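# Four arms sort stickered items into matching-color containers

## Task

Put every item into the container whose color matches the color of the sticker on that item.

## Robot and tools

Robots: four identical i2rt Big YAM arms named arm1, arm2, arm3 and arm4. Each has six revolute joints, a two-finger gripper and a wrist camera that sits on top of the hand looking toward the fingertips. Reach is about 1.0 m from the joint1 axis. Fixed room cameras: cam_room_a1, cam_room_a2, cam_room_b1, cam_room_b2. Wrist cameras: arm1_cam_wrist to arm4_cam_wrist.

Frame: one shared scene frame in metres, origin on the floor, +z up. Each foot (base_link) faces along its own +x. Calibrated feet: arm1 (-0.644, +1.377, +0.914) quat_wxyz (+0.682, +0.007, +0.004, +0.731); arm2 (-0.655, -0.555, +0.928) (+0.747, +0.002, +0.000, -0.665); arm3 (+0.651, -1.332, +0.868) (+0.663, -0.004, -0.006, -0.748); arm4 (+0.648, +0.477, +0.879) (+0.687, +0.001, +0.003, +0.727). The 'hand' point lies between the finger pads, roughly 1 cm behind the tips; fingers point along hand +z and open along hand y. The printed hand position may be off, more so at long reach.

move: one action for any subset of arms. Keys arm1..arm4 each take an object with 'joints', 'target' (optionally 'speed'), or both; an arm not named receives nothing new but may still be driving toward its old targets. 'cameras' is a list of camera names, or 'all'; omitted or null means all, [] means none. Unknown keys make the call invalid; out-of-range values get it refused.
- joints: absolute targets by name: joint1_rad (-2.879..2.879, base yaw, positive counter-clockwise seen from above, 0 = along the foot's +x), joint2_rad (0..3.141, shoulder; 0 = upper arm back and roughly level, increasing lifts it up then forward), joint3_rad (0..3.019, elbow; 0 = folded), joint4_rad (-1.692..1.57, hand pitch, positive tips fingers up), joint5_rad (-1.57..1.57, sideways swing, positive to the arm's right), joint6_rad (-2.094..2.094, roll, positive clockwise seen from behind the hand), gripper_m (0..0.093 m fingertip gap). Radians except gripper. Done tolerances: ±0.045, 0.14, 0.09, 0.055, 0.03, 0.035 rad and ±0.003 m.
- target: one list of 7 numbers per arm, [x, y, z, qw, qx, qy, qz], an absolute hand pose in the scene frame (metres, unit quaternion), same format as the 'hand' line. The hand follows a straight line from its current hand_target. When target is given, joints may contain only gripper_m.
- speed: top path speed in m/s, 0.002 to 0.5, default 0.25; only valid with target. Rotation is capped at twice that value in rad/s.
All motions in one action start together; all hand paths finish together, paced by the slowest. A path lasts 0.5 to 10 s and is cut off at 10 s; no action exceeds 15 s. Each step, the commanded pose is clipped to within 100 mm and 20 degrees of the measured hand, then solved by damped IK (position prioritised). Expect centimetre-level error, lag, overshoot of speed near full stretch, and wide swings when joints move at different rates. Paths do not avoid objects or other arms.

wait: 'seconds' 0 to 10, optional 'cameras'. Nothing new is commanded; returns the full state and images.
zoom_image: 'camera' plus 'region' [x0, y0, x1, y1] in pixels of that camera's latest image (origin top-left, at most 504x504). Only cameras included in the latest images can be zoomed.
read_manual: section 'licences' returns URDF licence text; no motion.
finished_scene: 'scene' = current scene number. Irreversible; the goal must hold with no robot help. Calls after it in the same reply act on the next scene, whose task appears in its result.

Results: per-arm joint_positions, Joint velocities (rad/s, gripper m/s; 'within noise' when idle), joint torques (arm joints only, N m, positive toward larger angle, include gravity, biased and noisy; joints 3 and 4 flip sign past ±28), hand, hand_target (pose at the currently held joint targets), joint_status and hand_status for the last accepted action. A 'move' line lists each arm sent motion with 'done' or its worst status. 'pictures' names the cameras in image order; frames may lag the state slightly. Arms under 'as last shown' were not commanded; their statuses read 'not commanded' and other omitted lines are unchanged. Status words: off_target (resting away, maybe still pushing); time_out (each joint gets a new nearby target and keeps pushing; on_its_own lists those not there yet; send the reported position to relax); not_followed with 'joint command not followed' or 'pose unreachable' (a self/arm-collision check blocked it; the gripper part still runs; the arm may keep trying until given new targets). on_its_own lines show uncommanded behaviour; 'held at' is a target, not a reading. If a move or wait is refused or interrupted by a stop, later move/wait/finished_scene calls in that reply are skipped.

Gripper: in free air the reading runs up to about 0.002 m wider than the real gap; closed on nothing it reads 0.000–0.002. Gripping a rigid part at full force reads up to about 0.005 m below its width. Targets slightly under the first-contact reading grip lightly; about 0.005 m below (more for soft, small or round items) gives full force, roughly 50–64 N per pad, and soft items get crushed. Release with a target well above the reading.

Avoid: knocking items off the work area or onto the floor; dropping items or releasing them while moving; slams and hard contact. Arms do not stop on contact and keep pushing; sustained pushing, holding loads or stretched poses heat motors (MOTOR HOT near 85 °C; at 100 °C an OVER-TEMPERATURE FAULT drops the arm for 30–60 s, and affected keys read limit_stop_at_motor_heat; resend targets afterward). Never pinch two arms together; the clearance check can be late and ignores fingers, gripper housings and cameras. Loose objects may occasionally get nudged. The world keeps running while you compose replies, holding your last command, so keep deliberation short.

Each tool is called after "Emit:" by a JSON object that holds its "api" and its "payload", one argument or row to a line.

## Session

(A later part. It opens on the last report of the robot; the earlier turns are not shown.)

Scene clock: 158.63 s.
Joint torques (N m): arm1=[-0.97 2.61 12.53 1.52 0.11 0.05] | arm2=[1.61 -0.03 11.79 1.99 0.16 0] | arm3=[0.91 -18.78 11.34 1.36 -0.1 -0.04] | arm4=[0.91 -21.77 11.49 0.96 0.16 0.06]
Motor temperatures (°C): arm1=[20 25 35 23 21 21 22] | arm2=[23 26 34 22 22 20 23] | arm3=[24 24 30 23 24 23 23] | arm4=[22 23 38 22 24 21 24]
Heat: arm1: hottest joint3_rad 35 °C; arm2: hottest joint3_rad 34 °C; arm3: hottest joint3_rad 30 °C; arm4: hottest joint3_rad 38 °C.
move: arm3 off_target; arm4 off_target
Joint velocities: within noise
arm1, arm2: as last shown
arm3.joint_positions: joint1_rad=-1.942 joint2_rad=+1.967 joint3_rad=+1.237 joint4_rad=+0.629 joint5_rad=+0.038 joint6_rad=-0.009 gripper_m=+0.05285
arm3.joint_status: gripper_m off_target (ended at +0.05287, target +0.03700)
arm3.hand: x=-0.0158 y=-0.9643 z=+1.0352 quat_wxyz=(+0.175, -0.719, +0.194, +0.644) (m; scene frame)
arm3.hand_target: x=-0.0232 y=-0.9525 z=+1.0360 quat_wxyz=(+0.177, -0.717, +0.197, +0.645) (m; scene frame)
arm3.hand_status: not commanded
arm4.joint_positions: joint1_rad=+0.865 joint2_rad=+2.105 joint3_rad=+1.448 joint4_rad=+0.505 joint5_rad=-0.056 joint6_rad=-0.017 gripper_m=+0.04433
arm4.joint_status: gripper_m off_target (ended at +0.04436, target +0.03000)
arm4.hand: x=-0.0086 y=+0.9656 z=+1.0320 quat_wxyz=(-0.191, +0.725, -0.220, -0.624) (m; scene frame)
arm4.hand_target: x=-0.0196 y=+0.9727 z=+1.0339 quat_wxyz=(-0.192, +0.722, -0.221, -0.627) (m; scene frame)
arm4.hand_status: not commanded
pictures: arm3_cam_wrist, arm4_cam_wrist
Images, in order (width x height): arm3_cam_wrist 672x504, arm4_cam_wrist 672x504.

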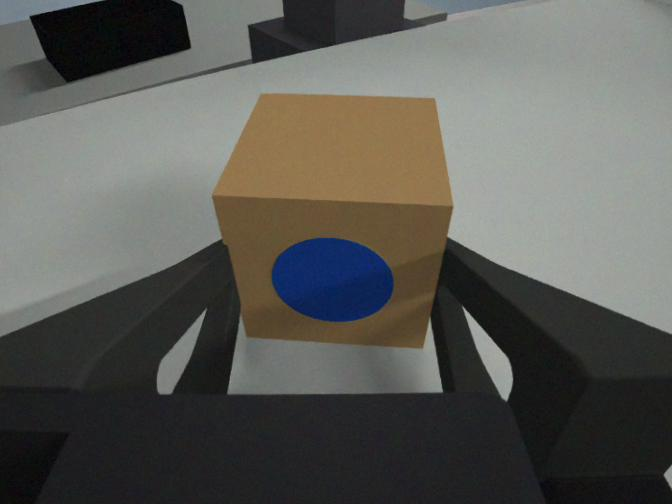

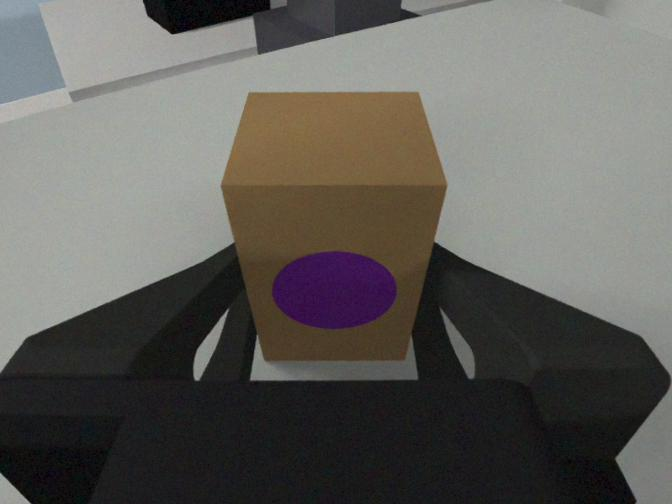

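Emit:
{"api": "move", "payload": {
  "arm3": {"target": [0.05, -1.005, 1.10, 0.1691, -0.7390, 0.2015, 0.6202], "speed": 0.25},
  "arm4": {"target": [0.05, 0.92, 1.10, 0.1918, -0.7217, 0.2207, 0.6274], "speed": 0.25},
  "cameras": ["arm3_cam_wrist","arm4_cam_wrist"]
}}

Emit:
{"api": "move", "payload": {
  "arm3": {"target": [0.368, -1.162, 1.18, 0.1691, -0.7390, 0.2015, 0.6202], "speed": 0.4},
  "arm4": {"target": [0.37, 0.685, 1.18, 0.1918, -0.7217, 0.2207, 0.6274], "speed": 0.4},
  "cameras": []
}}

Emit:
{"api": "move", "payload": {
  "arm3": {"joints": {"joint1_rad": -0.6, "joint5_rad": 0, "joint6_rad": 0}},
  "arm4": {"joints": {"joint1_rad": -1.194, "joint2_rad": 1.755, "joint3_rad": 1.45, "joint4_rad": -1.205, "joint5_rad": 0, "joint6_rad": 0}},
  "cameras": ["arm3_cam_wrist","arm4_cam_wrist"]
}}

Emit:
{"api": "move", "payload": {
  "arm3": {"joints": {"joint1_rad": 1.054, "joint2_rad": 2.02, "joint3_rad": 1.879, "joint4_rad": -1.37, "joint5_rad": 0, "joint6_rad": 0}},
  "cameras": ["arm3_cam_wrist","arm4_cam_wrist"]
}}

Scene clock: 173.73 s.
Joint torques (N m): arm1=[-1.55 2.2 12.18 1.31 0.08 0.04] | arm2=[1.38 0.03 11.79 2 0.16 0] | arm3=[2.14 -16.62 8.36 1.72 0.11 0.01] | arm4=[1.2 -19.66 8.29 1.13 0.22 0.08]
Motor temperatures (°C): arm1=[20 25 36 23 21 21 21] | arm2=[23 25 35 22 22 20 23] | arm3=[24 25 30 23 24 23 24] | arm4=[22 24 40 22 24 21 25]
Heat: arm1: hottest joint3_rad 36 °C; arm2: hottest joint3_rad 35 °C; arm3: hottest joint3_rad 30 °C; arm4: hottest joint3_rad 40 °C.
move: arm3 off_target; arm4 done
Joint velocities: within noise
arm1, arm2: as last shown
arm3.joint_positions: joint1_rad=-1.942 joint2_rad=+1.666 joint3_rad=+1.058 joint4_rad=+0.455 joint5_rad=+0.051 joint6_rad=-0.009 gripper_m=+0.05283
arm3.joint_status: not commanded
arm3.hand: x=+0.0540 y=-0.9981 z=+1.1077 quat_wxyz=(+0.175, -0.734, +0.202, +0.624) (m; scene frame)
arm3.hand_target: x=+0.0500 y=-1.0051 z=+1.1001 quat_wxyz=(+0.169, -0.739, +0.201, +0.620) (m; scene frame)
arm3.hand_status: off_target (0.011 m and 1.0 deg from the pose sent, 0.101 m and 3.7 deg at the start)
arm4.joint_positions: joint1_rad=+0.865 joint2_rad=+1.841 joint3_rad=+1.223 joint4_rad=+0.488 joint5_rad=-0.056 joint6_rad=-0.017 gripper_m=+0.04433
arm4.joint_status: not commanded
arm4.hand: x=+0.0514 y=+0.9205 z=+1.1042 quat_wxyz=(-0.194, +0.719, -0.218, -0.631) (m; scene frame)
arm4.hand_target: x=+0.0500 y=+0.9199 z=+1.0999 quat_wxyz=(-0.192, +0.722, -0.221, -0.627) (m; scene frame)
arm4.hand_status: done (0.005 m and 0.7 deg from the pose sent, 0.101 m and 0.6 deg at the start)
pictures: arm3_cam_wrist, arm4_cam_wrist
Images, in order (width x height): arm3_cam_wrist 672x504, arm4_cam_wrist 672x504.

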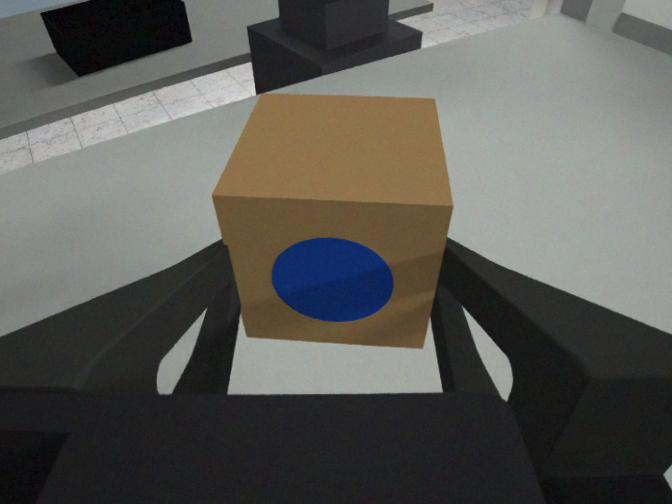

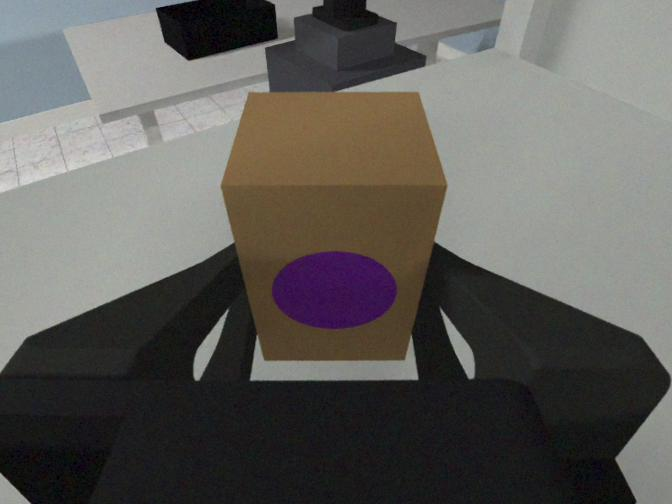

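Scene clock: 175.60 s.
Joint torques (N m): arm1=[-0.67 2.84 12.44 1.28 0.12 0.05] | arm2=[1.49 -0.09 11.77 1.99 0.16 0] | arm3=[0.21 0.79 10.35 1.7 -0.08 -0.05] | arm4=[0.09 -0.15 10.33 1.06 -0.05 0.07]
Motor temperatures (°C): arm1=[20 24 36 23 21 21 21] | arm2=[23 25 35 22 22 20 23] | arm3=[24 25 30 23 24 23 24] | arm4=[22 24 39 22 24 21 25]
Heat: arm1: hottest joint3_rad 36 °C; arm2: hottest joint3_rad 35 °C; arm3: hottest joint3_rad 30 °C; arm4: hottest joint3_rad 39 °C.
move: arm3 done; arm4 done
Joint velocities: within noise
arm1, arm2: as last shown
arm3.joint_positions: joint1_rad=-1.956 joint2_rad=+0.413 joint3_rad=+0.443 joint4_rad=-0.190 joint5_rad=+0.016 joint6_rad=-0.009 gripper_m=+0.05282
arm3.joint_status: not commanded
arm3.hand: x=+0.3664 y=-1.1661 z=+1.1817 quat_wxyz=(+0.166, -0.738, +0.196, +0.623) (m; scene frame)
arm3.hand_target: x=+0.3681 y=-1.1620 z=+1.1801 quat_wxyz=(+0.169, -0.739, +0.202, +0.620) (m; scene frame)
arm3.hand_status: done (0.005 m and 0.8 deg from the pose sent, 0.361 m and 1.0 deg at the start)
arm4.joint_positions: joint1_rad=+0.847 joint2_rad=+0.502 joint3_rad=+0.396 joint4_rad=-0.029 joint5_rad=-0.076 joint6_rad=-0.017 gripper_m=+0.04433
arm4.joint_status: not commanded
arm4.hand: x=+0.3700 y=+0.6824 z=+1.1787 quat_wxyz=(-0.192, +0.720, -0.218, -0.630) (m; scene frame)
arm4.hand_target: x=+0.3700 y=+0.6850 z=+1.1799 quat_wxyz=(-0.192, +0.722, -0.221, -0.627) (m; scene frame)
arm4.hand_status: done (0.003 m and 0.5 deg from the pose sent, 0.403 m and 0.7 deg at the start)
pictures: none
No camera images: "cameras" was empty.

Scene clock: 177.90 s.
Joint torques (N m): arm1=[-0.73 2.37 12.57 1.33 0.09 0.08] | arm2=[1.49 0.03 11.78 1.99 0.15 0] | arm3=[1.96 0.85 10.33 1.73 0.06 0.01] | arm4=[1.14 -19.31 11.11 -0.25 0.02 0.13]
Motor temperatures (°C): arm1=[20 24 36 23 21 21 21] | arm2=[23 25 35 22 22 20 23] | arm3=[24 25 30 23 24 23 24] | arm4=[22 24 39 22 24 21 25]
Heat: arm1: hottest joint3_rad 36 °C; arm2: hottest joint3_rad 35 °C; arm3: hottest joint3_rad 30 °C; arm4: hottest joint3_rad 39 °C.
move: arm3 done; arm4 done
Joint velocities: within noise
arm1, arm2: as last shown
arm3.joint_positions: joint1_rad=-0.609 joint2_rad=+0.413 joint3_rad=+0.443 joint4_rad=-0.190 joint5_rad=-0.002 joint6_rad=-0.006 gripper_m=+0.05283
arm3.joint_status: all done
arm3.hand: x=+0.4325 y=-1.5706 z=+1.1873 quat_wxyz=(-0.268, -0.692, -0.309, +0.594) (m; scene frame)
arm3.hand_target: x=+0.4343 y=-1.5729 z=+1.1858 quat_wxyz=(-0.271, -0.694, -0.311, +0.590) (m; scene frame)
arm3.hand_status: not commanded
arm4.joint_positions: joint1_rad=-1.201 joint2_rad=+1.767 joint3_rad=+1.404 joint4_rad=-1.194 joint5_rad=+0.001 joint6_rad=-0.011 gripper_m=+0.04434
arm4.joint_status: all done
arm4.hand: x=+1.1246 y=+0.6933 z=+0.9836 quat_wxyz=(-0.004, +0.217, -0.976, +0.000) (m; scene frame)
arm4.hand_target: x=+1.1364 y=+0.7029 z=+1.0064 quat_wxyz=(-0.027, +0.215, -0.976, -0.005) (m; scene frame)
arm4.hand_status: not commanded
pictures: arm3_cam_wrist, arm4_cam_wrist
Images, in order (width x height): arm3_cam_wrist 672x504, arm4_cam_wrist 672x504.

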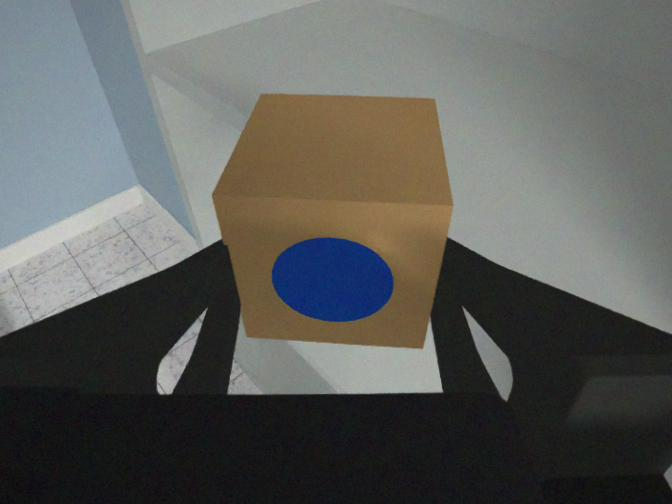

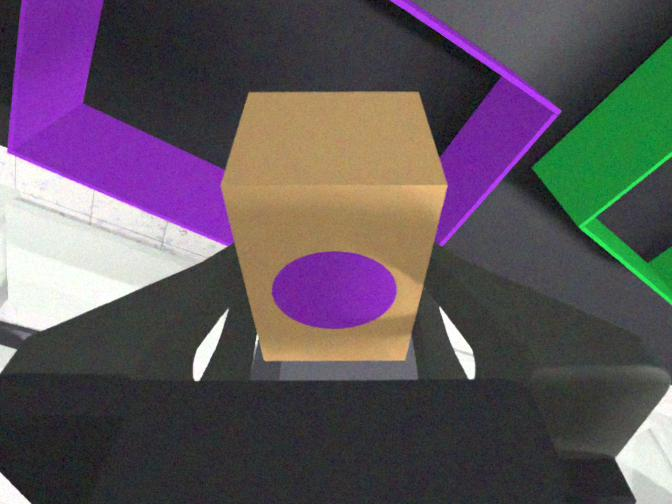

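Scene clock: 180.00 s.
Joint torques (N m): arm1=[-0.97 2.9 12.55 1.57 0.06 0.09] | arm2=[1.61 -0.03 11.79 2 0.16 0.01] | arm3=[0.44 -23.71 12.97 -0.34 0.11 -0.01] | arm4=[1.44 -19.78 10.86 -0.23 0.04 0.17]
Motor temperatures (°C): arm1=[20 24 36 23 21 21 21] | arm2=[23 25 35 22 22 20 23] | arm3=[24 25 30 23 24 23 24] | arm4=[22 24 39 22 24 21 25]
Heat: arm1: hottest joint3_rad 36 °C; arm2: hottest joint3_rad 35 °C; arm3: hottest joint3_rad 30 °C; arm4: hottest joint3_rad 39 °C.
move: arm3 done
Joint velocities: within noise
arm1, arm2: as last shown
arm3.joint_positions: joint1_rad=+1.065 joint2_rad=+2.030 joint3_rad=+1.827 joint4_rad=-1.363 joint5_rad=-0.002 joint6_rad=-0.005 gripper_m=+0.05282
arm3.joint_status: all done
arm3.hand: x=+1.1574 y=-1.6972 z=+0.9900 quat_wxyz=(-0.005, -0.306, -0.952, +0.006) (m; scene frame)
arm3.hand_target: x=+1.1649 y=-1.7112 z=+1.0162 quat_wxyz=(-0.031, -0.313, -0.949, +0.016) (m; scene frame)
arm3.hand_status: not commanded
arm4.joint_positions: joint1_rad=-1.201 joint2_rad=+1.767 joint3_rad=+1.404 joint4_rad=-1.195 joint5_rad=+0.001 joint6_rad=-0.011 gripper_m=+0.04434
arm4.joint_status: not commanded
arm4.hand: x=+1.1245 y=+0.6932 z=+0.9836 quat_wxyz=(-0.004, +0.217, -0.976, +0.000) (m; scene frame)
arm4.hand_target: x=+1.1363 y=+0.7029 z=+1.0064 quat_wxyz=(-0.027, +0.215, -0.976, -0.005) (m; scene frame)
arm4.hand_status: not commanded
pictures: arm3_cam_wrist, arm4_cam_wrist
Images, in order (width x height): arm3_cam_wrist 672x504, arm4_cam_wrist 672x504.

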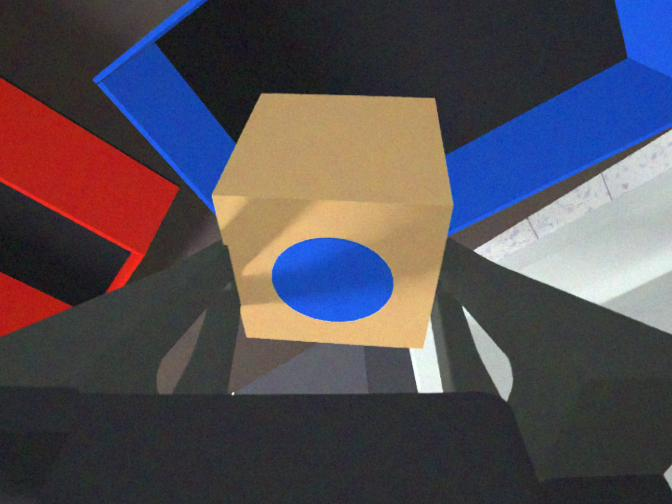

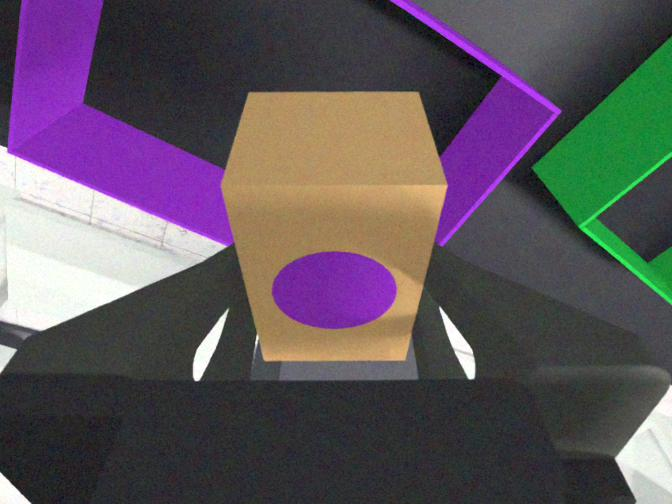

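Emit:
{"api": "move", "payload": {
  "arm3": {"target": [1.133, -1.718, 0.85, -0.0498, 0.3053, 0.9509, 0.0160], "speed": 0.2},
  "arm4": {"target": [1.092, 0.705, 0.84, -0.0681, -0.2168, 0.9738, -0.0152], "speed": 0.2},
  "cameras": ["arm3_cam_wrist","arm4_cam_wrist"]
}}

Scene clock: 201.87 s.
Joint torques (N m): arm1=[-1.14 2.43 12.44 1.55 0.1 0.07] | arm2=[1.55 -0.09 11.79 1.99 0.15 0.01] | arm3=[0.21 -24.12 7.86 0.02 -0.03 -0.11] | arm4=[1.2 -18.96 6.52 0.12 -0.04 0.17]
Motor temperatures (°C): arm1=[20 24 37 23 21 21 21] | arm2=[23 25 35 22 22 20 23] | arm3=[24 25 30 23 24 23 24] | arm4=[22 26 40 22 24 21 26]
Heat: arm1: hottest joint3_rad 37 °C; arm2: hottest joint3_rad 35 °C; arm3: hottest joint3_rad 30 °C; arm4: hottest joint3_rad 40 °C.
move: arm3 done; arm4 done
Joint velocities: within noise
arm1.joint_positions: joint1_rad=-2.242 joint2_rad=+0.487 joint3_rad=+0.329 joint4_rad=-0.025 joint5_rad=+0.011 joint6_rad=+0.007 gripper_m=+0.07496
arm1.joint_status: not commanded
arm1.hand: x=-0.3625 y=+1.1831 z=+1.1720 quat_wxyz=(-0.604, -0.233, -0.737, +0.193) (m; scene frame)
arm1.hand_target: x=-0.3600 y=+1.1850 z=+1.1700 quat_wxyz=(-0.601, -0.232, -0.742, +0.188) (m; scene frame)
arm1.hand_status: not commanded
arm2: as last shown
arm3.joint_positions: joint1_rad=+1.029 joint2_rad=+2.219 joint3_rad=+1.751 joint4_rad=-1.228 joint5_rad=-0.003 joint6_rad=-0.048 gripper_m=+0.05282
arm3.joint_status: not commanded
arm3.hand: x=+1.1355 y=-1.7102 z=+0.8484 quat_wxyz=(+0.056, -0.303, -0.951, -0.017) (m; scene frame)
arm3.hand_target: x=+1.1329 y=-1.7181 z=+0.8500 quat_wxyz=(+0.050, -0.305, -0.951, -0.016) (m; scene frame)
arm3.hand_status: done (0.008 m and 0.7 deg from the pose sent, 0.144 m and 6.8 deg at the start)
arm4.joint_positions: joint1_rad=-1.161 joint2_rad=+1.976 joint3_rad=+1.294 joint4_rad=-1.027 joint5_rad=-0.002 joint6_rad=+0.020 gripper_m=+0.04434
arm4.joint_status: not commanded
arm4.hand: x=+1.0904 y=+0.7003 z=+0.8435 quat_wxyz=(+0.071, +0.221, -0.973, +0.017) (m; scene frame)
arm4.hand_target: x=+1.0919 y=+0.7050 z=+0.8400 quat_wxyz=(+0.068, +0.217, -0.974, +0.015) (m; scene frame)
arm4.hand_status: done (0.006 m and 0.6 deg from the pose sent, 0.148 m and 8.5 deg at the start)
pictures: arm3_cam_wrist, arm4_cam_wrist
Images, in order (width x height): arm3_cam_wrist 672x504, arm4_cam_wrist 672x504.

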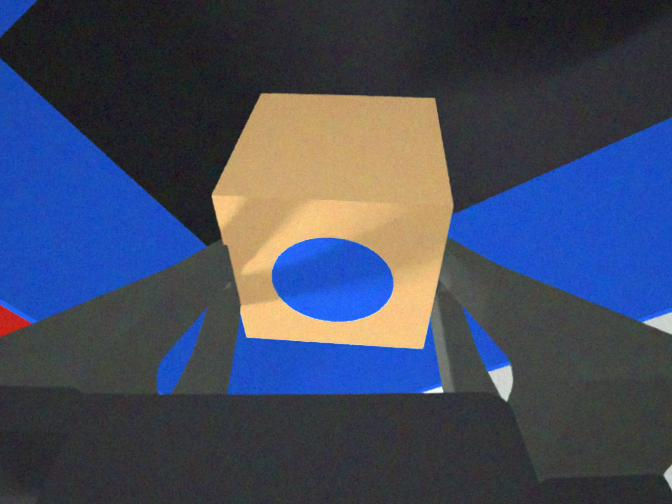

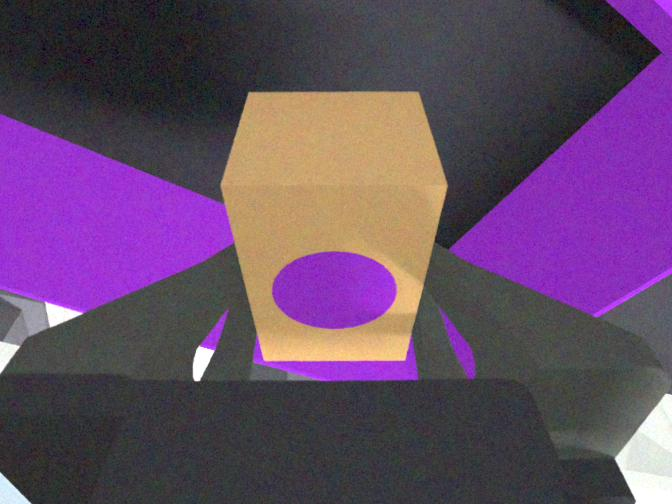

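Emit:
{"api": "move", "payload": {
  "arm3": {"target": [1.145, -1.727, 0.800, -0.0498, 0.3053, 0.9509, 0.0160], "speed": 0.15},
  "arm4": {"target": [1.106, 0.712, 0.785, -0.0681, -0.2168, 0.9738, -0.0152], "speed": 0.15},
  "cameras": ["arm3_cam_wrist","arm4_cam_wrist"]
}}

Emit:
{"api": "move", "payload": {
  "arm3": {"target": [1.145, -1.727, 0.778, -0.0498, 0.3053, 0.9509, 0.0160], "speed": 0.08},
  "arm4": {"target": [1.106, 0.712, 0.758, -0.0681, -0.2168, 0.9738, -0.0152], "speed": 0.08},
  "cameras": ["arm3_cam_wrist","arm4_cam_wrist"]
}}

Scene clock: 215.50 s.
Joint torques (N m): arm1=[-0.56 2.84 12.36 1.43 0.04 0.03] | arm2=[1.49 -0.09 11.78 2 0.16 0] | arm3=[0.32 -24.64 10.28 -0.14 0 -0.1] | arm4=[0.73 -19.72 7.98 0.1 -0.05 0.19]
Motor temperatures (°C): arm1=[20 24 37 23 21 21 21] | arm2=[23 25 35 22 22 20 23] | arm3=[24 26 31 23 24 23 24] | arm4=[22 26 37 22 24 21 26]
Heat: arm1: hottest joint3_rad 37 °C; arm2: hottest joint3_rad 35 °C; arm3: hottest joint3_rad 31 °C; arm4: hottest joint3_rad 37 °C.
move: arm3 off_target; arm4 off_target
Joint velocities: within noise
arm1, arm2: as last shown
arm3.joint_positions: joint1_rad=+1.028 joint2_rad=+2.316 joint3_rad=+1.755 joint4_rad=-1.166 joint5_rad=-0.003 joint6_rad=-0.049 gripper_m=+0.05282
arm3.joint_status: not commanded
arm3.hand: x=+1.1348 y=-1.7106 z=+0.7900 quat_wxyz=(+0.070, -0.302, -0.950, -0.022) (m; scene frame)
arm3.hand_target: x=+1.1445 y=-1.7268 z=+0.8006 quat_wxyz=(+0.050, -0.305, -0.951, -0.016) (m; scene frame)
arm3.hand_status: off_target (0.022 m and 2.4 deg from the pose sent, 0.052 m and 0.7 deg at the start)
arm4.joint_positions: joint1_rad=-1.161 joint2_rad=+2.105 joint3_rad=+1.299 joint4_rad=-0.940 joint5_rad=-0.002 joint6_rad=+0.021 gripper_m=+0.04434
arm4.joint_status: not commanded
arm4.hand: x=+1.0894 y=+0.6996 z=+0.7805 quat_wxyz=(+0.088, +0.220, -0.971, +0.021) (m; scene frame)
arm4.hand_target: x=+1.1055 y=+0.7118 z=+0.7855 quat_wxyz=(+0.068, +0.217, -0.974, +0.015) (m; scene frame)
arm4.hand_status: off_target (0.021 m and 2.4 deg from the pose sent, 0.062 m and 0.6 deg at the start)
pictures: arm3_cam_wrist, arm4_cam_wrist
Images, in order (width x height): arm3_cam_wrist 672x504, arm4_cam_wrist 672x504.

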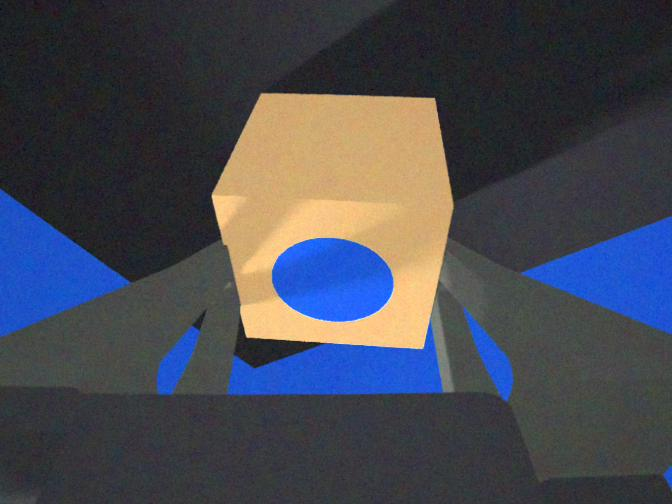

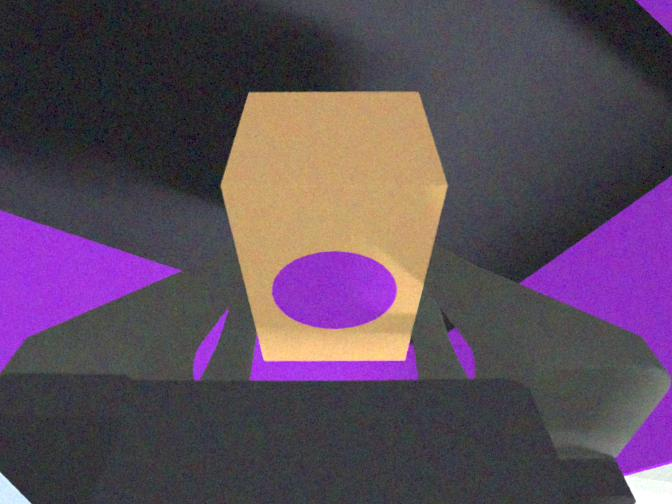

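Scene clock: 216.67 s.
Joint torques (N m): arm1=[-1.26 2.96 12.52 1.47 0.06 0.11] | arm2=[1.49 0.03 11.79 2 0.16 -0.01] | arm3=[0.32 -21.66 9.88 0.4 -0.01 -0.09] | arm4=[1.08 -19.08 7.82 0.17 -0.05 0.18]
Motor temperatures (°C): arm1=[20 24 37 23 21 21 21] | arm2=[23 25 35 22 22 20 23] | arm3=[24 26 31 23 24 23 24] | arm4=[22 26 37 22 24 21 26]
Heat: arm1: hottest joint3_rad 37 °C; arm2: hottest joint3_rad 35 °C; arm3: hottest joint3_rad 31 °C; arm4: hottest joint3_rad 37 °C.
move: arm3 off_target; arm4 off_target
Joint velocities: within noise
arm1: as last shown
arm2.joint_positions: joint1_rad=+0.925 joint2_rad=+0.393 joint3_rad=+0.271 joint4_rad=-0.050 joint5_rad=+0.006 joint6_rad=+0.008 gripper_m=+0.08493
arm2.joint_status: not commanded
arm2.hand: x=-0.3806 y=-0.7186 z=+1.1778 quat_wxyz=(-0.622, -0.206, -0.737, +0.167) (m; scene frame)
arm2.hand_target: x=-0.3800 y=-0.7160 z=+1.1700 quat_wxyz=(-0.613, -0.203, -0.745, +0.165) (m; scene frame)
arm2.hand_status: not commanded
arm3.joint_positions: joint1_rad=+1.028 joint2_rad=+2.317 joint3_rad=+1.755 joint4_rad=-1.140 joint5_rad=-0.003 joint6_rad=-0.049 gripper_m=+0.05282
arm3.joint_status: not commanded
arm3.hand: x=+1.1396 y=-1.7143 z=+0.7884 quat_wxyz=(+0.058, -0.302, -0.951, -0.018) (m; scene frame)
arm3.hand_target: x=+1.1444 y=-1.7267 z=+0.7784 quat_wxyz=(+0.050, -0.305, -0.951, -0.016) (m; scene frame)
arm3.hand_status: off_target (0.017 m and 1.0 deg from the pose sent, 0.023 m and 2.4 deg at the start)
arm4.joint_positions: joint1_rad=-1.161 joint2_rad=+2.142 joint3_rad=+1.299 joint4_rad=-0.887 joint5_rad=-0.003 joint6_rad=+0.021 gripper_m=+0.04434
arm4.joint_status: not commanded
arm4.hand: x=+1.0928 y=+0.7014 z=+0.7606 quat_wxyz=(+0.080, +0.220, -0.972, +0.019) (m; scene frame)
arm4.hand_target: x=+1.1055 y=+0.7119 z=+0.7583 quat_wxyz=(+0.068, +0.217, -0.974, +0.015) (m; scene frame)
arm4.hand_status: off_target (0.017 m and 1.5 deg from the pose sent, 0.031 m and 2.4 deg at the start)
pictures: arm3_cam_wrist, arm4_cam_wrist
Images, in order (width x height): arm3_cam_wrist 672x504, arm4_cam_wrist 672x504.

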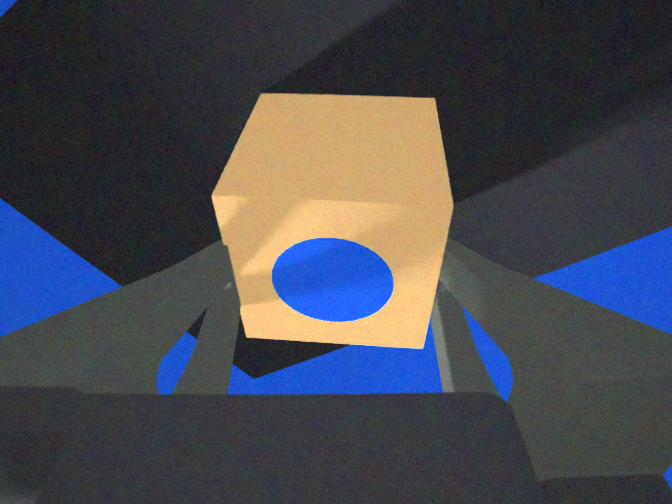

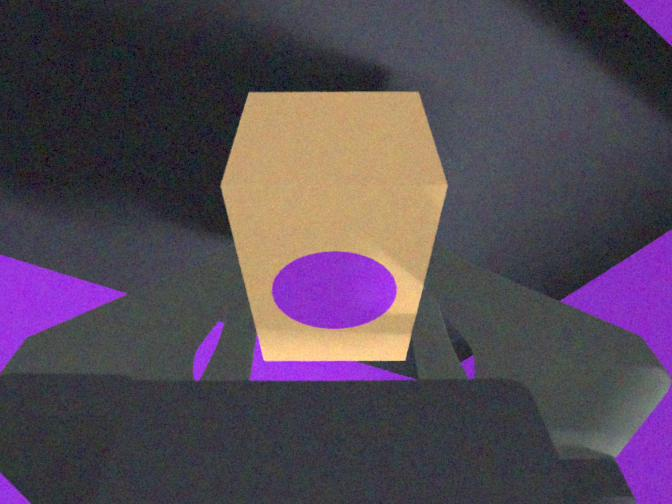

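Emit:
{"api": "move", "payload": {
  "arm3": {"target": [1.145, -1.727, 0.772, -0.0498, 0.3053, 0.9509, 0.0160], "speed": 0.06},
  "arm4": {"target": [1.106, 0.712, 0.744, -0.0681, -0.2168, 0.9738, -0.0152], "speed": 0.08},
  "cameras": []
}}

Emit:
{"api": "move", "payload": {
  "arm3": {"target": [1.145, -1.727, 0.783, -0.0498, 0.3053, 0.9509, 0.0160], "joints": {"gripper_m": 0.085}, "speed": 0.06},
  "arm4": {"target": [1.106, 0.712, 0.732, -0.0681, -0.2168, 0.9738, -0.0152], "speed": 0.06},
  "cameras": ["arm3_cam_wrist","arm4_cam_wrist"]
}}

Scene clock: 223.07 s.
Joint torques (N m): arm1=[-0.79 2.26 12.42 1.48 0.09 0.03] | arm2=[1.44 -0.03 11.78 2 0.15 0] | arm3=[0.32 -21.01 9.74 0.83 -0.01 -0.08] | arm4=[1.32 -18.14 7.31 0.02 -0.04 0.18]
Motor temperatures (°C): arm1=[20 24 37 23 21 21 21] | arm2=[23 25 35 22 22 20 23] | arm3=[24 26 31 23 24 23 24] | arm4=[22 26 36 22 24 21 26]
Heat: arm1: hottest joint3_rad 37 °C; arm2: hottest joint3_rad 35 °C; arm3: hottest joint3_rad 31 °C; arm4: hottest joint3_rad 36 °C.
move: arm3 off_target; arm4 off_target
Joint velocities: within noise
arm1, arm2: as last shown
arm3.joint_positions: joint1_rad=+1.028 joint2_rad=+2.318 joint3_rad=+1.755 joint4_rad=-1.139 joint5_rad=-0.003 joint6_rad=-0.050 gripper_m=+0.05282
arm3.joint_status: not commanded
arm3.hand: x=+1.1397 y=-1.7145 z=+0.7882 quat_wxyz=(+0.058, -0.302, -0.951, -0.018) (m; scene frame)
arm3.hand_target: x=+1.1442 y=-1.7265 z=+0.7725 quat_wxyz=(+0.050, -0.305, -0.951, -0.016) (m; scene frame)
arm3.hand_status: off_target (0.021 m and 1.0 deg from the pose sent, 0.021 m and 1.1 deg at the start)
arm4.joint_positions: joint1_rad=-1.161 joint2_rad=+2.153 joint3_rad=+1.304 joint4_rad=-0.860 joint5_rad=-0.003 joint6_rad=+0.021 gripper_m=+0.04434
arm4.joint_status: not commanded
arm4.hand: x=+1.0984 y=+0.7042 z=+0.7554 quat_wxyz=(+0.070, +0.220, -0.973, +0.016) (m; scene frame)
arm4.hand_target: x=+1.1055 y=+0.7118 z=+0.7443 quat_wxyz=(+0.068, +0.217, -0.974, +0.015) (m; scene frame)
arm4.hand_status: off_target (0.016 m and 0.5 deg from the pose sent, 0.024 m and 1.5 deg at the start)
pictures: none
No camera images: "cameras" was empty.

Scene clock: 224.03 s.
Joint torques (N m): arm1=[-0.73 2.14 12.33 1.42 0.12 0.1] | arm2=[1.49 -0.15 11.79 1.98 0.15 0] | arm3=[0.32 -23.59 10.03 -0.53 0 -0.09] | arm4=[0.73 -16.79 6.99 0.09 0.02 0.15]
Motor temperatures (°C): arm1=[20 24 37 23 21 21 21] | arm2=[23 25 35 22 22 20 23] | arm3=[24 26 31 23 24 23 24] | arm4=[22 25 36 22 24 21 26]
Heat: arm1: hottest joint3_rad 37 °C; arm2: hottest joint3_rad 35 °C; arm3: hottest joint3_rad 31 °C; arm4: hottest joint3_rad 36 °C.
move: arm3 off_target; arm4 off_target
Joint velocities: within noise
arm1, arm2: as last shown
arm3.joint_positions: joint1_rad=+1.028 joint2_rad=+2.330 joint3_rad=+1.755 joint4_rad=-1.126 joint5_rad=-0.003 joint6_rad=-0.050 gripper_m=+0.08496
arm3.joint_status: all done
arm3.hand: x=+1.1400 y=-1.7148 z=+0.7805 quat_wxyz=(+0.058, -0.302, -0.951, -0.018) (m; scene frame)
arm3.hand_target: x=+1.1447 y=-1.7269 z=+0.7832 quat_wxyz=(+0.050, -0.305, -0.951, -0.016) (m; scene frame)
arm3.hand_status: off_target (0.013 m and 1.0 deg from the pose sent, 0.015 m and 1.0 deg at the start)
arm4.joint_positions: joint1_rad=-1.161 joint2_rad=+2.166 joint3_rad=+1.312 joint4_rad=-0.837 joint5_rad=-0.004 joint6_rad=+0.023 gripper_m=+0.04434
arm4.joint_status: not commanded
arm4.hand: x=+1.1040 y=+0.7073 z=+0.7499 quat_wxyz=(+0.062, +0.220, -0.974, +0.014) (m; scene frame)
arm4.hand_target: x=+1.1053 y=+0.7117 z=+0.7324 quat_wxyz=(+0.068, +0.217, -0.974, +0.015) (m; scene frame)
arm4.hand_status: off_target (0.019 m and 0.8 deg from the pose sent, 0.026 m and 0.5 deg at the start)
pictures: arm3_cam_wrist, arm4_cam_wrist
Images, in order (width x height): arm3_cam_wrist 672x504, arm4_cam_wrist 672x504.

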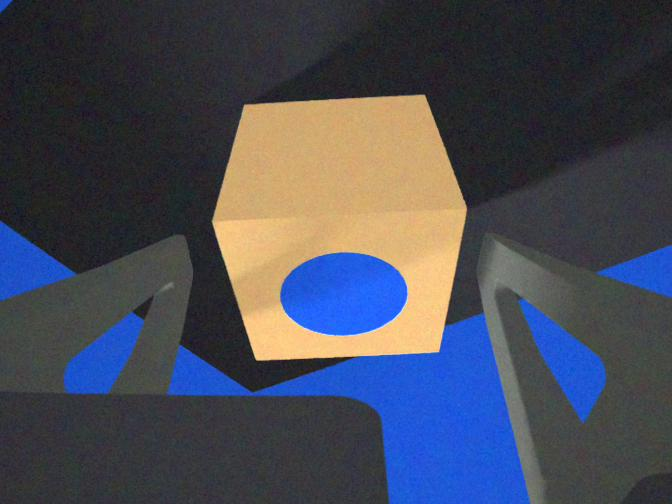

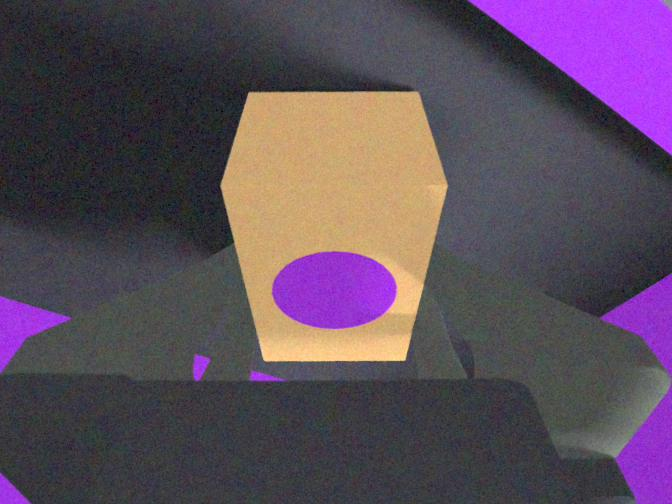

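Emit:
{"api": "move", "payload": {
  "arm3": {"target": [1.138, -1.722, 0.96, 0, 0.3057, 0.9521, 0], "speed": 0.25},
  "arm4": {"target": [1.106, 0.712, 0.722, -0.0681, -0.2168, 0.9738, -0.0152], "speed": 0.06},
  "cameras": ["arm3_cam_wrist","arm4_cam_wrist"]
}}

Emit:
{"api": "move", "payload": {
  "arm4": {"target": [1.105, 0.712, 0.745, -0.0681, -0.2168, 0.9738, -0.0152], "joints": {"gripper_m": 0.08}, "speed": 0.06},
  "cameras": []
}}

Emit:
{"api": "move", "payload": {
  "arm4": {"target": [1.10, 0.709, 0.95, 0, -0.2173, 0.9761, 0], "speed": 0.25},
  "cameras": ["arm3_cam_wrist","arm4_cam_wrist","cam_room_a1","cam_room_a2","cam_room_b1","cam_room_b2"]
}}

Scene clock: 231.37 s.
Joint torques (N m): arm1=[-1.14 2.55 12.45 1.48 0.1 0.09] | arm2=[1.49 -0.03 11.77 1.96 0.15 0] | arm3=[-0.03 -22.24 11.21 -0.43 -0.08 -0.11] | arm4=[1.32 -15.91 6.95 0.43 0.02 0.17]
Motor temperatures (°C): arm1=[20 24 37 23 21 21 21] | arm2=[23 25 36 22 22 20 23] | arm3=[24 26 31 23 24 23 24] | arm4=[22 25 35 22 24 21 26]
Heat: arm1: hottest joint3_rad 37 °C; arm2: hottest joint3_rad 36 °C; arm3: hottest joint3_rad 31 °C; arm4: hottest joint3_rad 35 °C.
move: arm3 off_target; arm4 off_target
Joint velocities: within noise
arm1, arm2: as last shown
arm3.joint_positions: joint1_rad=+1.028 joint2_rad=+2.051 joint3_rad=+1.754 joint4_rad=-1.303 joint5_rad=-0.007 joint6_rad=-0.051 gripper_m=+0.08496
arm3.joint_status: not commanded
arm3.hand: x=+1.1358 y=-1.7087 z=+0.9510 quat_wxyz=(+0.010, -0.302, -0.953, -0.002) (m; scene frame)
arm3.hand_target: x=+1.1376 y=-1.7218 z=+0.9601 quat_wxyz=(+0.000, -0.306, -0.952, +0.000) (m; scene frame)
arm3.hand_status: off_target (0.016 m and 1.2 deg from the pose sent, 0.180 m and 6.9 deg at the start)
arm4.joint_positions: joint1_rad=-1.161 joint2_rad=+2.167 joint3_rad=+1.312 joint4_rad=-0.829 joint5_rad=-0.004 joint6_rad=+0.023 gripper_m=+0.04434
arm4.joint_status: not commanded
arm4.hand: x=+1.1057 y=+0.7081 z=+0.7493 quat_wxyz=(+0.058, +0.220, -0.974, +0.013) (m; scene frame)
arm4.hand_target: x=+1.1047 y=+0.7113 z=+0.7231 quat_wxyz=(+0.068, +0.217, -0.974, +0.015) (m; scene frame)
arm4.hand_status: off_target (0.028 m and 1.2 deg from the pose sent, 0.028 m and 0.8 deg at the start)
pictures: arm3_cam_wrist, arm4_cam_wrist
Images, in order (width x height): arm3_cam_wrist 672x504, arm4_cam_wrist 672x504.

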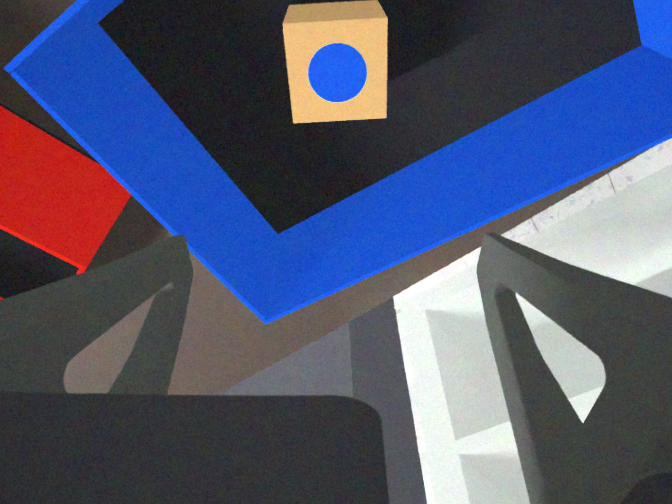

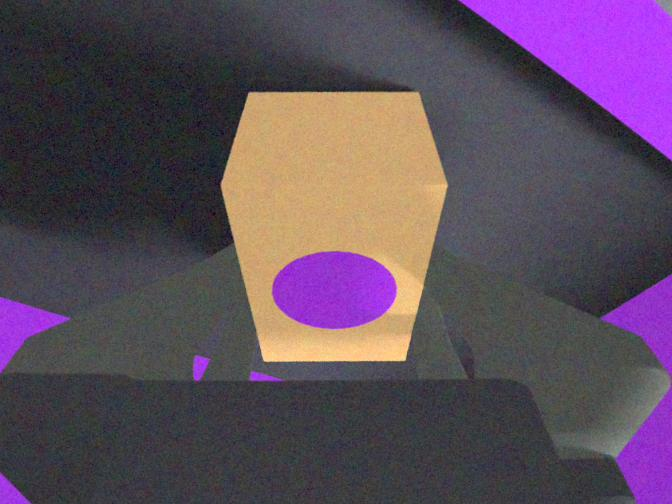

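Scene clock: 232.33 s.
Joint torques (N m): arm1=[-0.5 2.61 12.51 1.47 0.17 0.08] | arm2=[1.55 -0.09 11.82 1.98 0.15 0] | arm3=[0.09 -22.3 11.19 -0.46 -0.07 -0.11] | arm4=[1.44 -19.49 6.65 -0.65 0.01 0.17]
Motor temperatures (°C): arm1=[20 24 37 23 21 21 21] | arm2=[23 25 36 22 22 20 23] | arm3=[24 26 31 23 24 23 24] | arm4=[22 25 35 22 24 21 26]
Heat: arm1: hottest joint3_rad 37 °C; arm2: hottest joint3_rad 36 °C; arm3: hottest joint3_rad 31 °C; arm4: hottest joint3_rad 35 °C.
move: arm4 done
Joint velocities: within noise
arm1, arm2, arm3: as last shown
arm4.joint_positions: joint1_rad=-1.161 joint2_rad=+2.167 joint3_rad=+1.312 joint4_rad=-0.836 joint5_rad=-0.004 joint6_rad=+0.023 gripper_m=+0.07991
arm4.joint_status: all done
arm4.hand: x=+1.1043 y=+0.7074 z=+0.7496 quat_wxyz=(+0.061, +0.220, -0.974, +0.014) (m; scene frame)
arm4.hand_target: x=+1.1049 y=+0.7120 z=+0.7450 quat_wxyz=(+0.068, +0.217, -0.974, +0.015) (m; scene frame)
arm4.hand_status: done (0.007 m and 0.9 deg from the pose sent, 0.006 m and 1.2 deg at the start)
pictures: none
No camera images: "cameras" was empty.

Scene clock: 233.73 s.
Joint torques (N m): arm1=[-1.08 2.37 12.46 1.39 0.09 0.06] | arm2=[1.55 -0.09 11.77 1.98 0.16 0.01] | arm3=[-0.03 -22.24 11.21 -0.46 -0.08 -0.11] | arm4=[1.2 -17.44 9.52 -0.38 0.18 0.15]
Motor temperatures (°C): arm1=[20 24 37 23 21 21 21] | arm2=[23 25 36 22 22 20 23] | arm3=[24 26 31 23 24 23 24] | arm4=[22 25 35 22 24 21 26]
Heat: arm1: hottest joint3_rad 37 °C; arm2: hottest joint3_rad 36 °C; arm3: hottest joint3_rad 31 °C; arm4: hottest joint3_rad 35 °C.
move: arm4 off_target
Joint velocities: within noise
arm1, arm2, arm3: as last shown
arm4.joint_positions: joint1_rad=-1.161 joint2_rad=+1.768 joint3_rad=+1.280 joint4_rad=-1.096 joint5_rad=-0.004 joint6_rad=+0.023 gripper_m=+0.07991
arm4.joint_status: not commanded
arm4.hand: x=+1.0916 y=+0.7012 z=+0.9399 quat_wxyz=(+0.010, +0.220, -0.975, +0.001) (m; scene frame)
arm4.hand_target: x=+1.0997 y=+0.7089 z=+0.9501 quat_wxyz=(+0.000, +0.217, -0.976, +0.000) (m; scene frame)
arm4.hand_status: off_target (0.015 m and 1.2 deg from the pose sent, 0.200 m and 7.2 deg at the start)
pictures: arm3_cam_wrist, arm4_cam_wrist, cam_room_a1, cam_room_a2, cam_room_b1, cam_room_b2
Images, in order (width x height): arm3_cam_wrist 672x504, arm4_cam_wrist 672x504, cam_room_a1 672x504, cam_room_a2 672x504, cam_room_b1 672x504, cam_room_b2 672x504.

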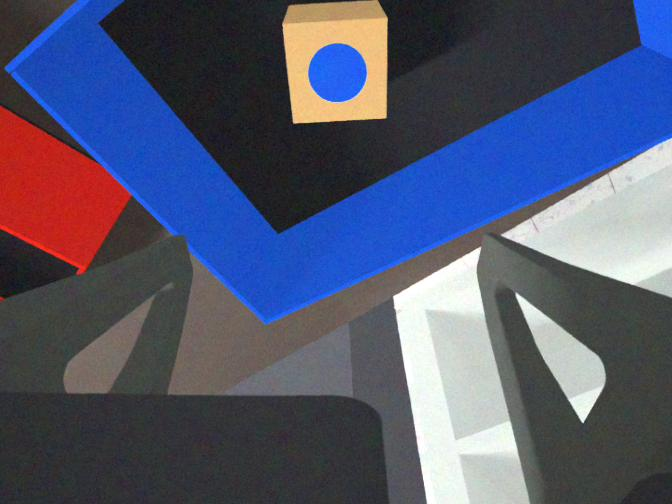

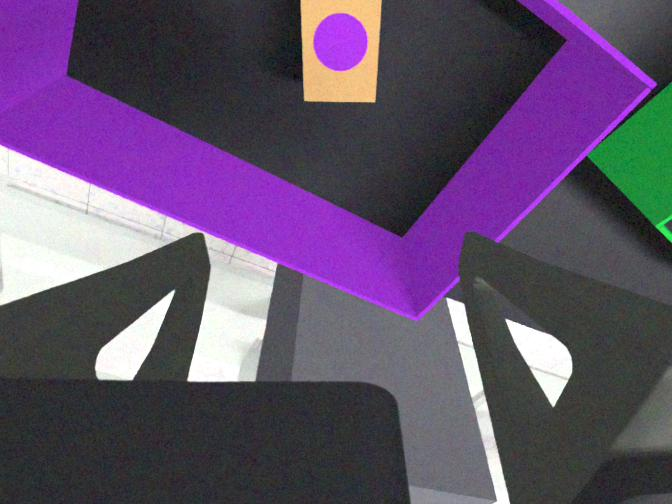

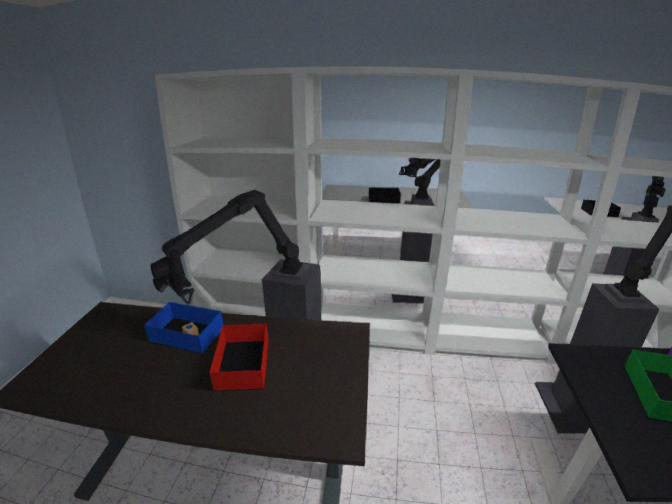

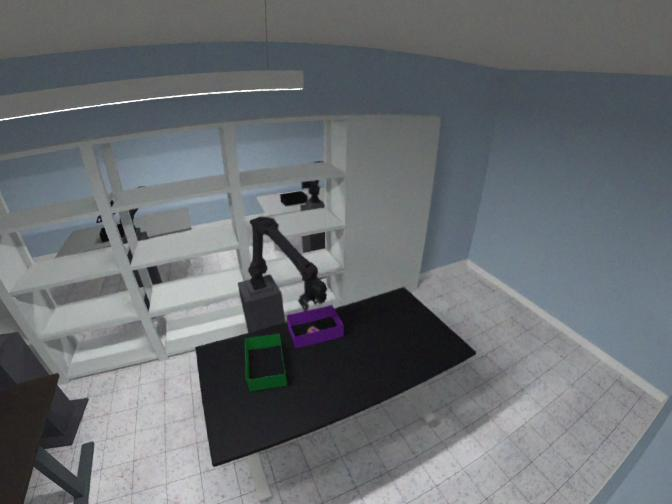

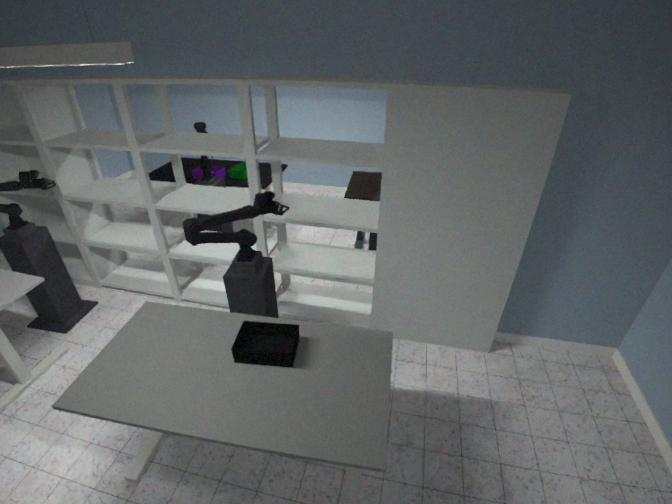

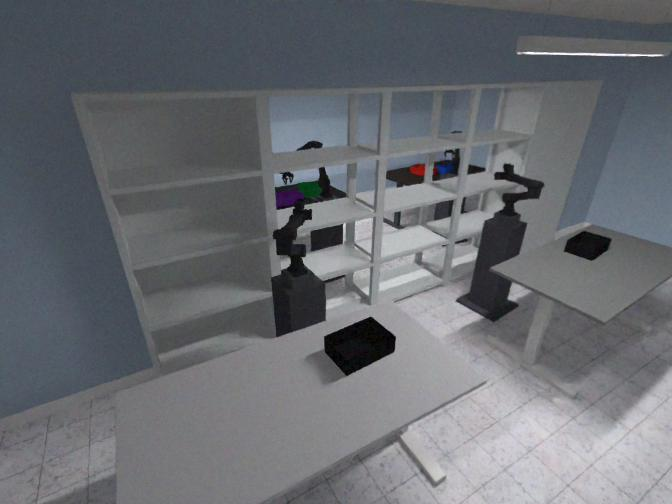

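Emit:
{"api": "finished_scene", "payload": {
  "scene": 3
}}

The scene is finished: the task was done.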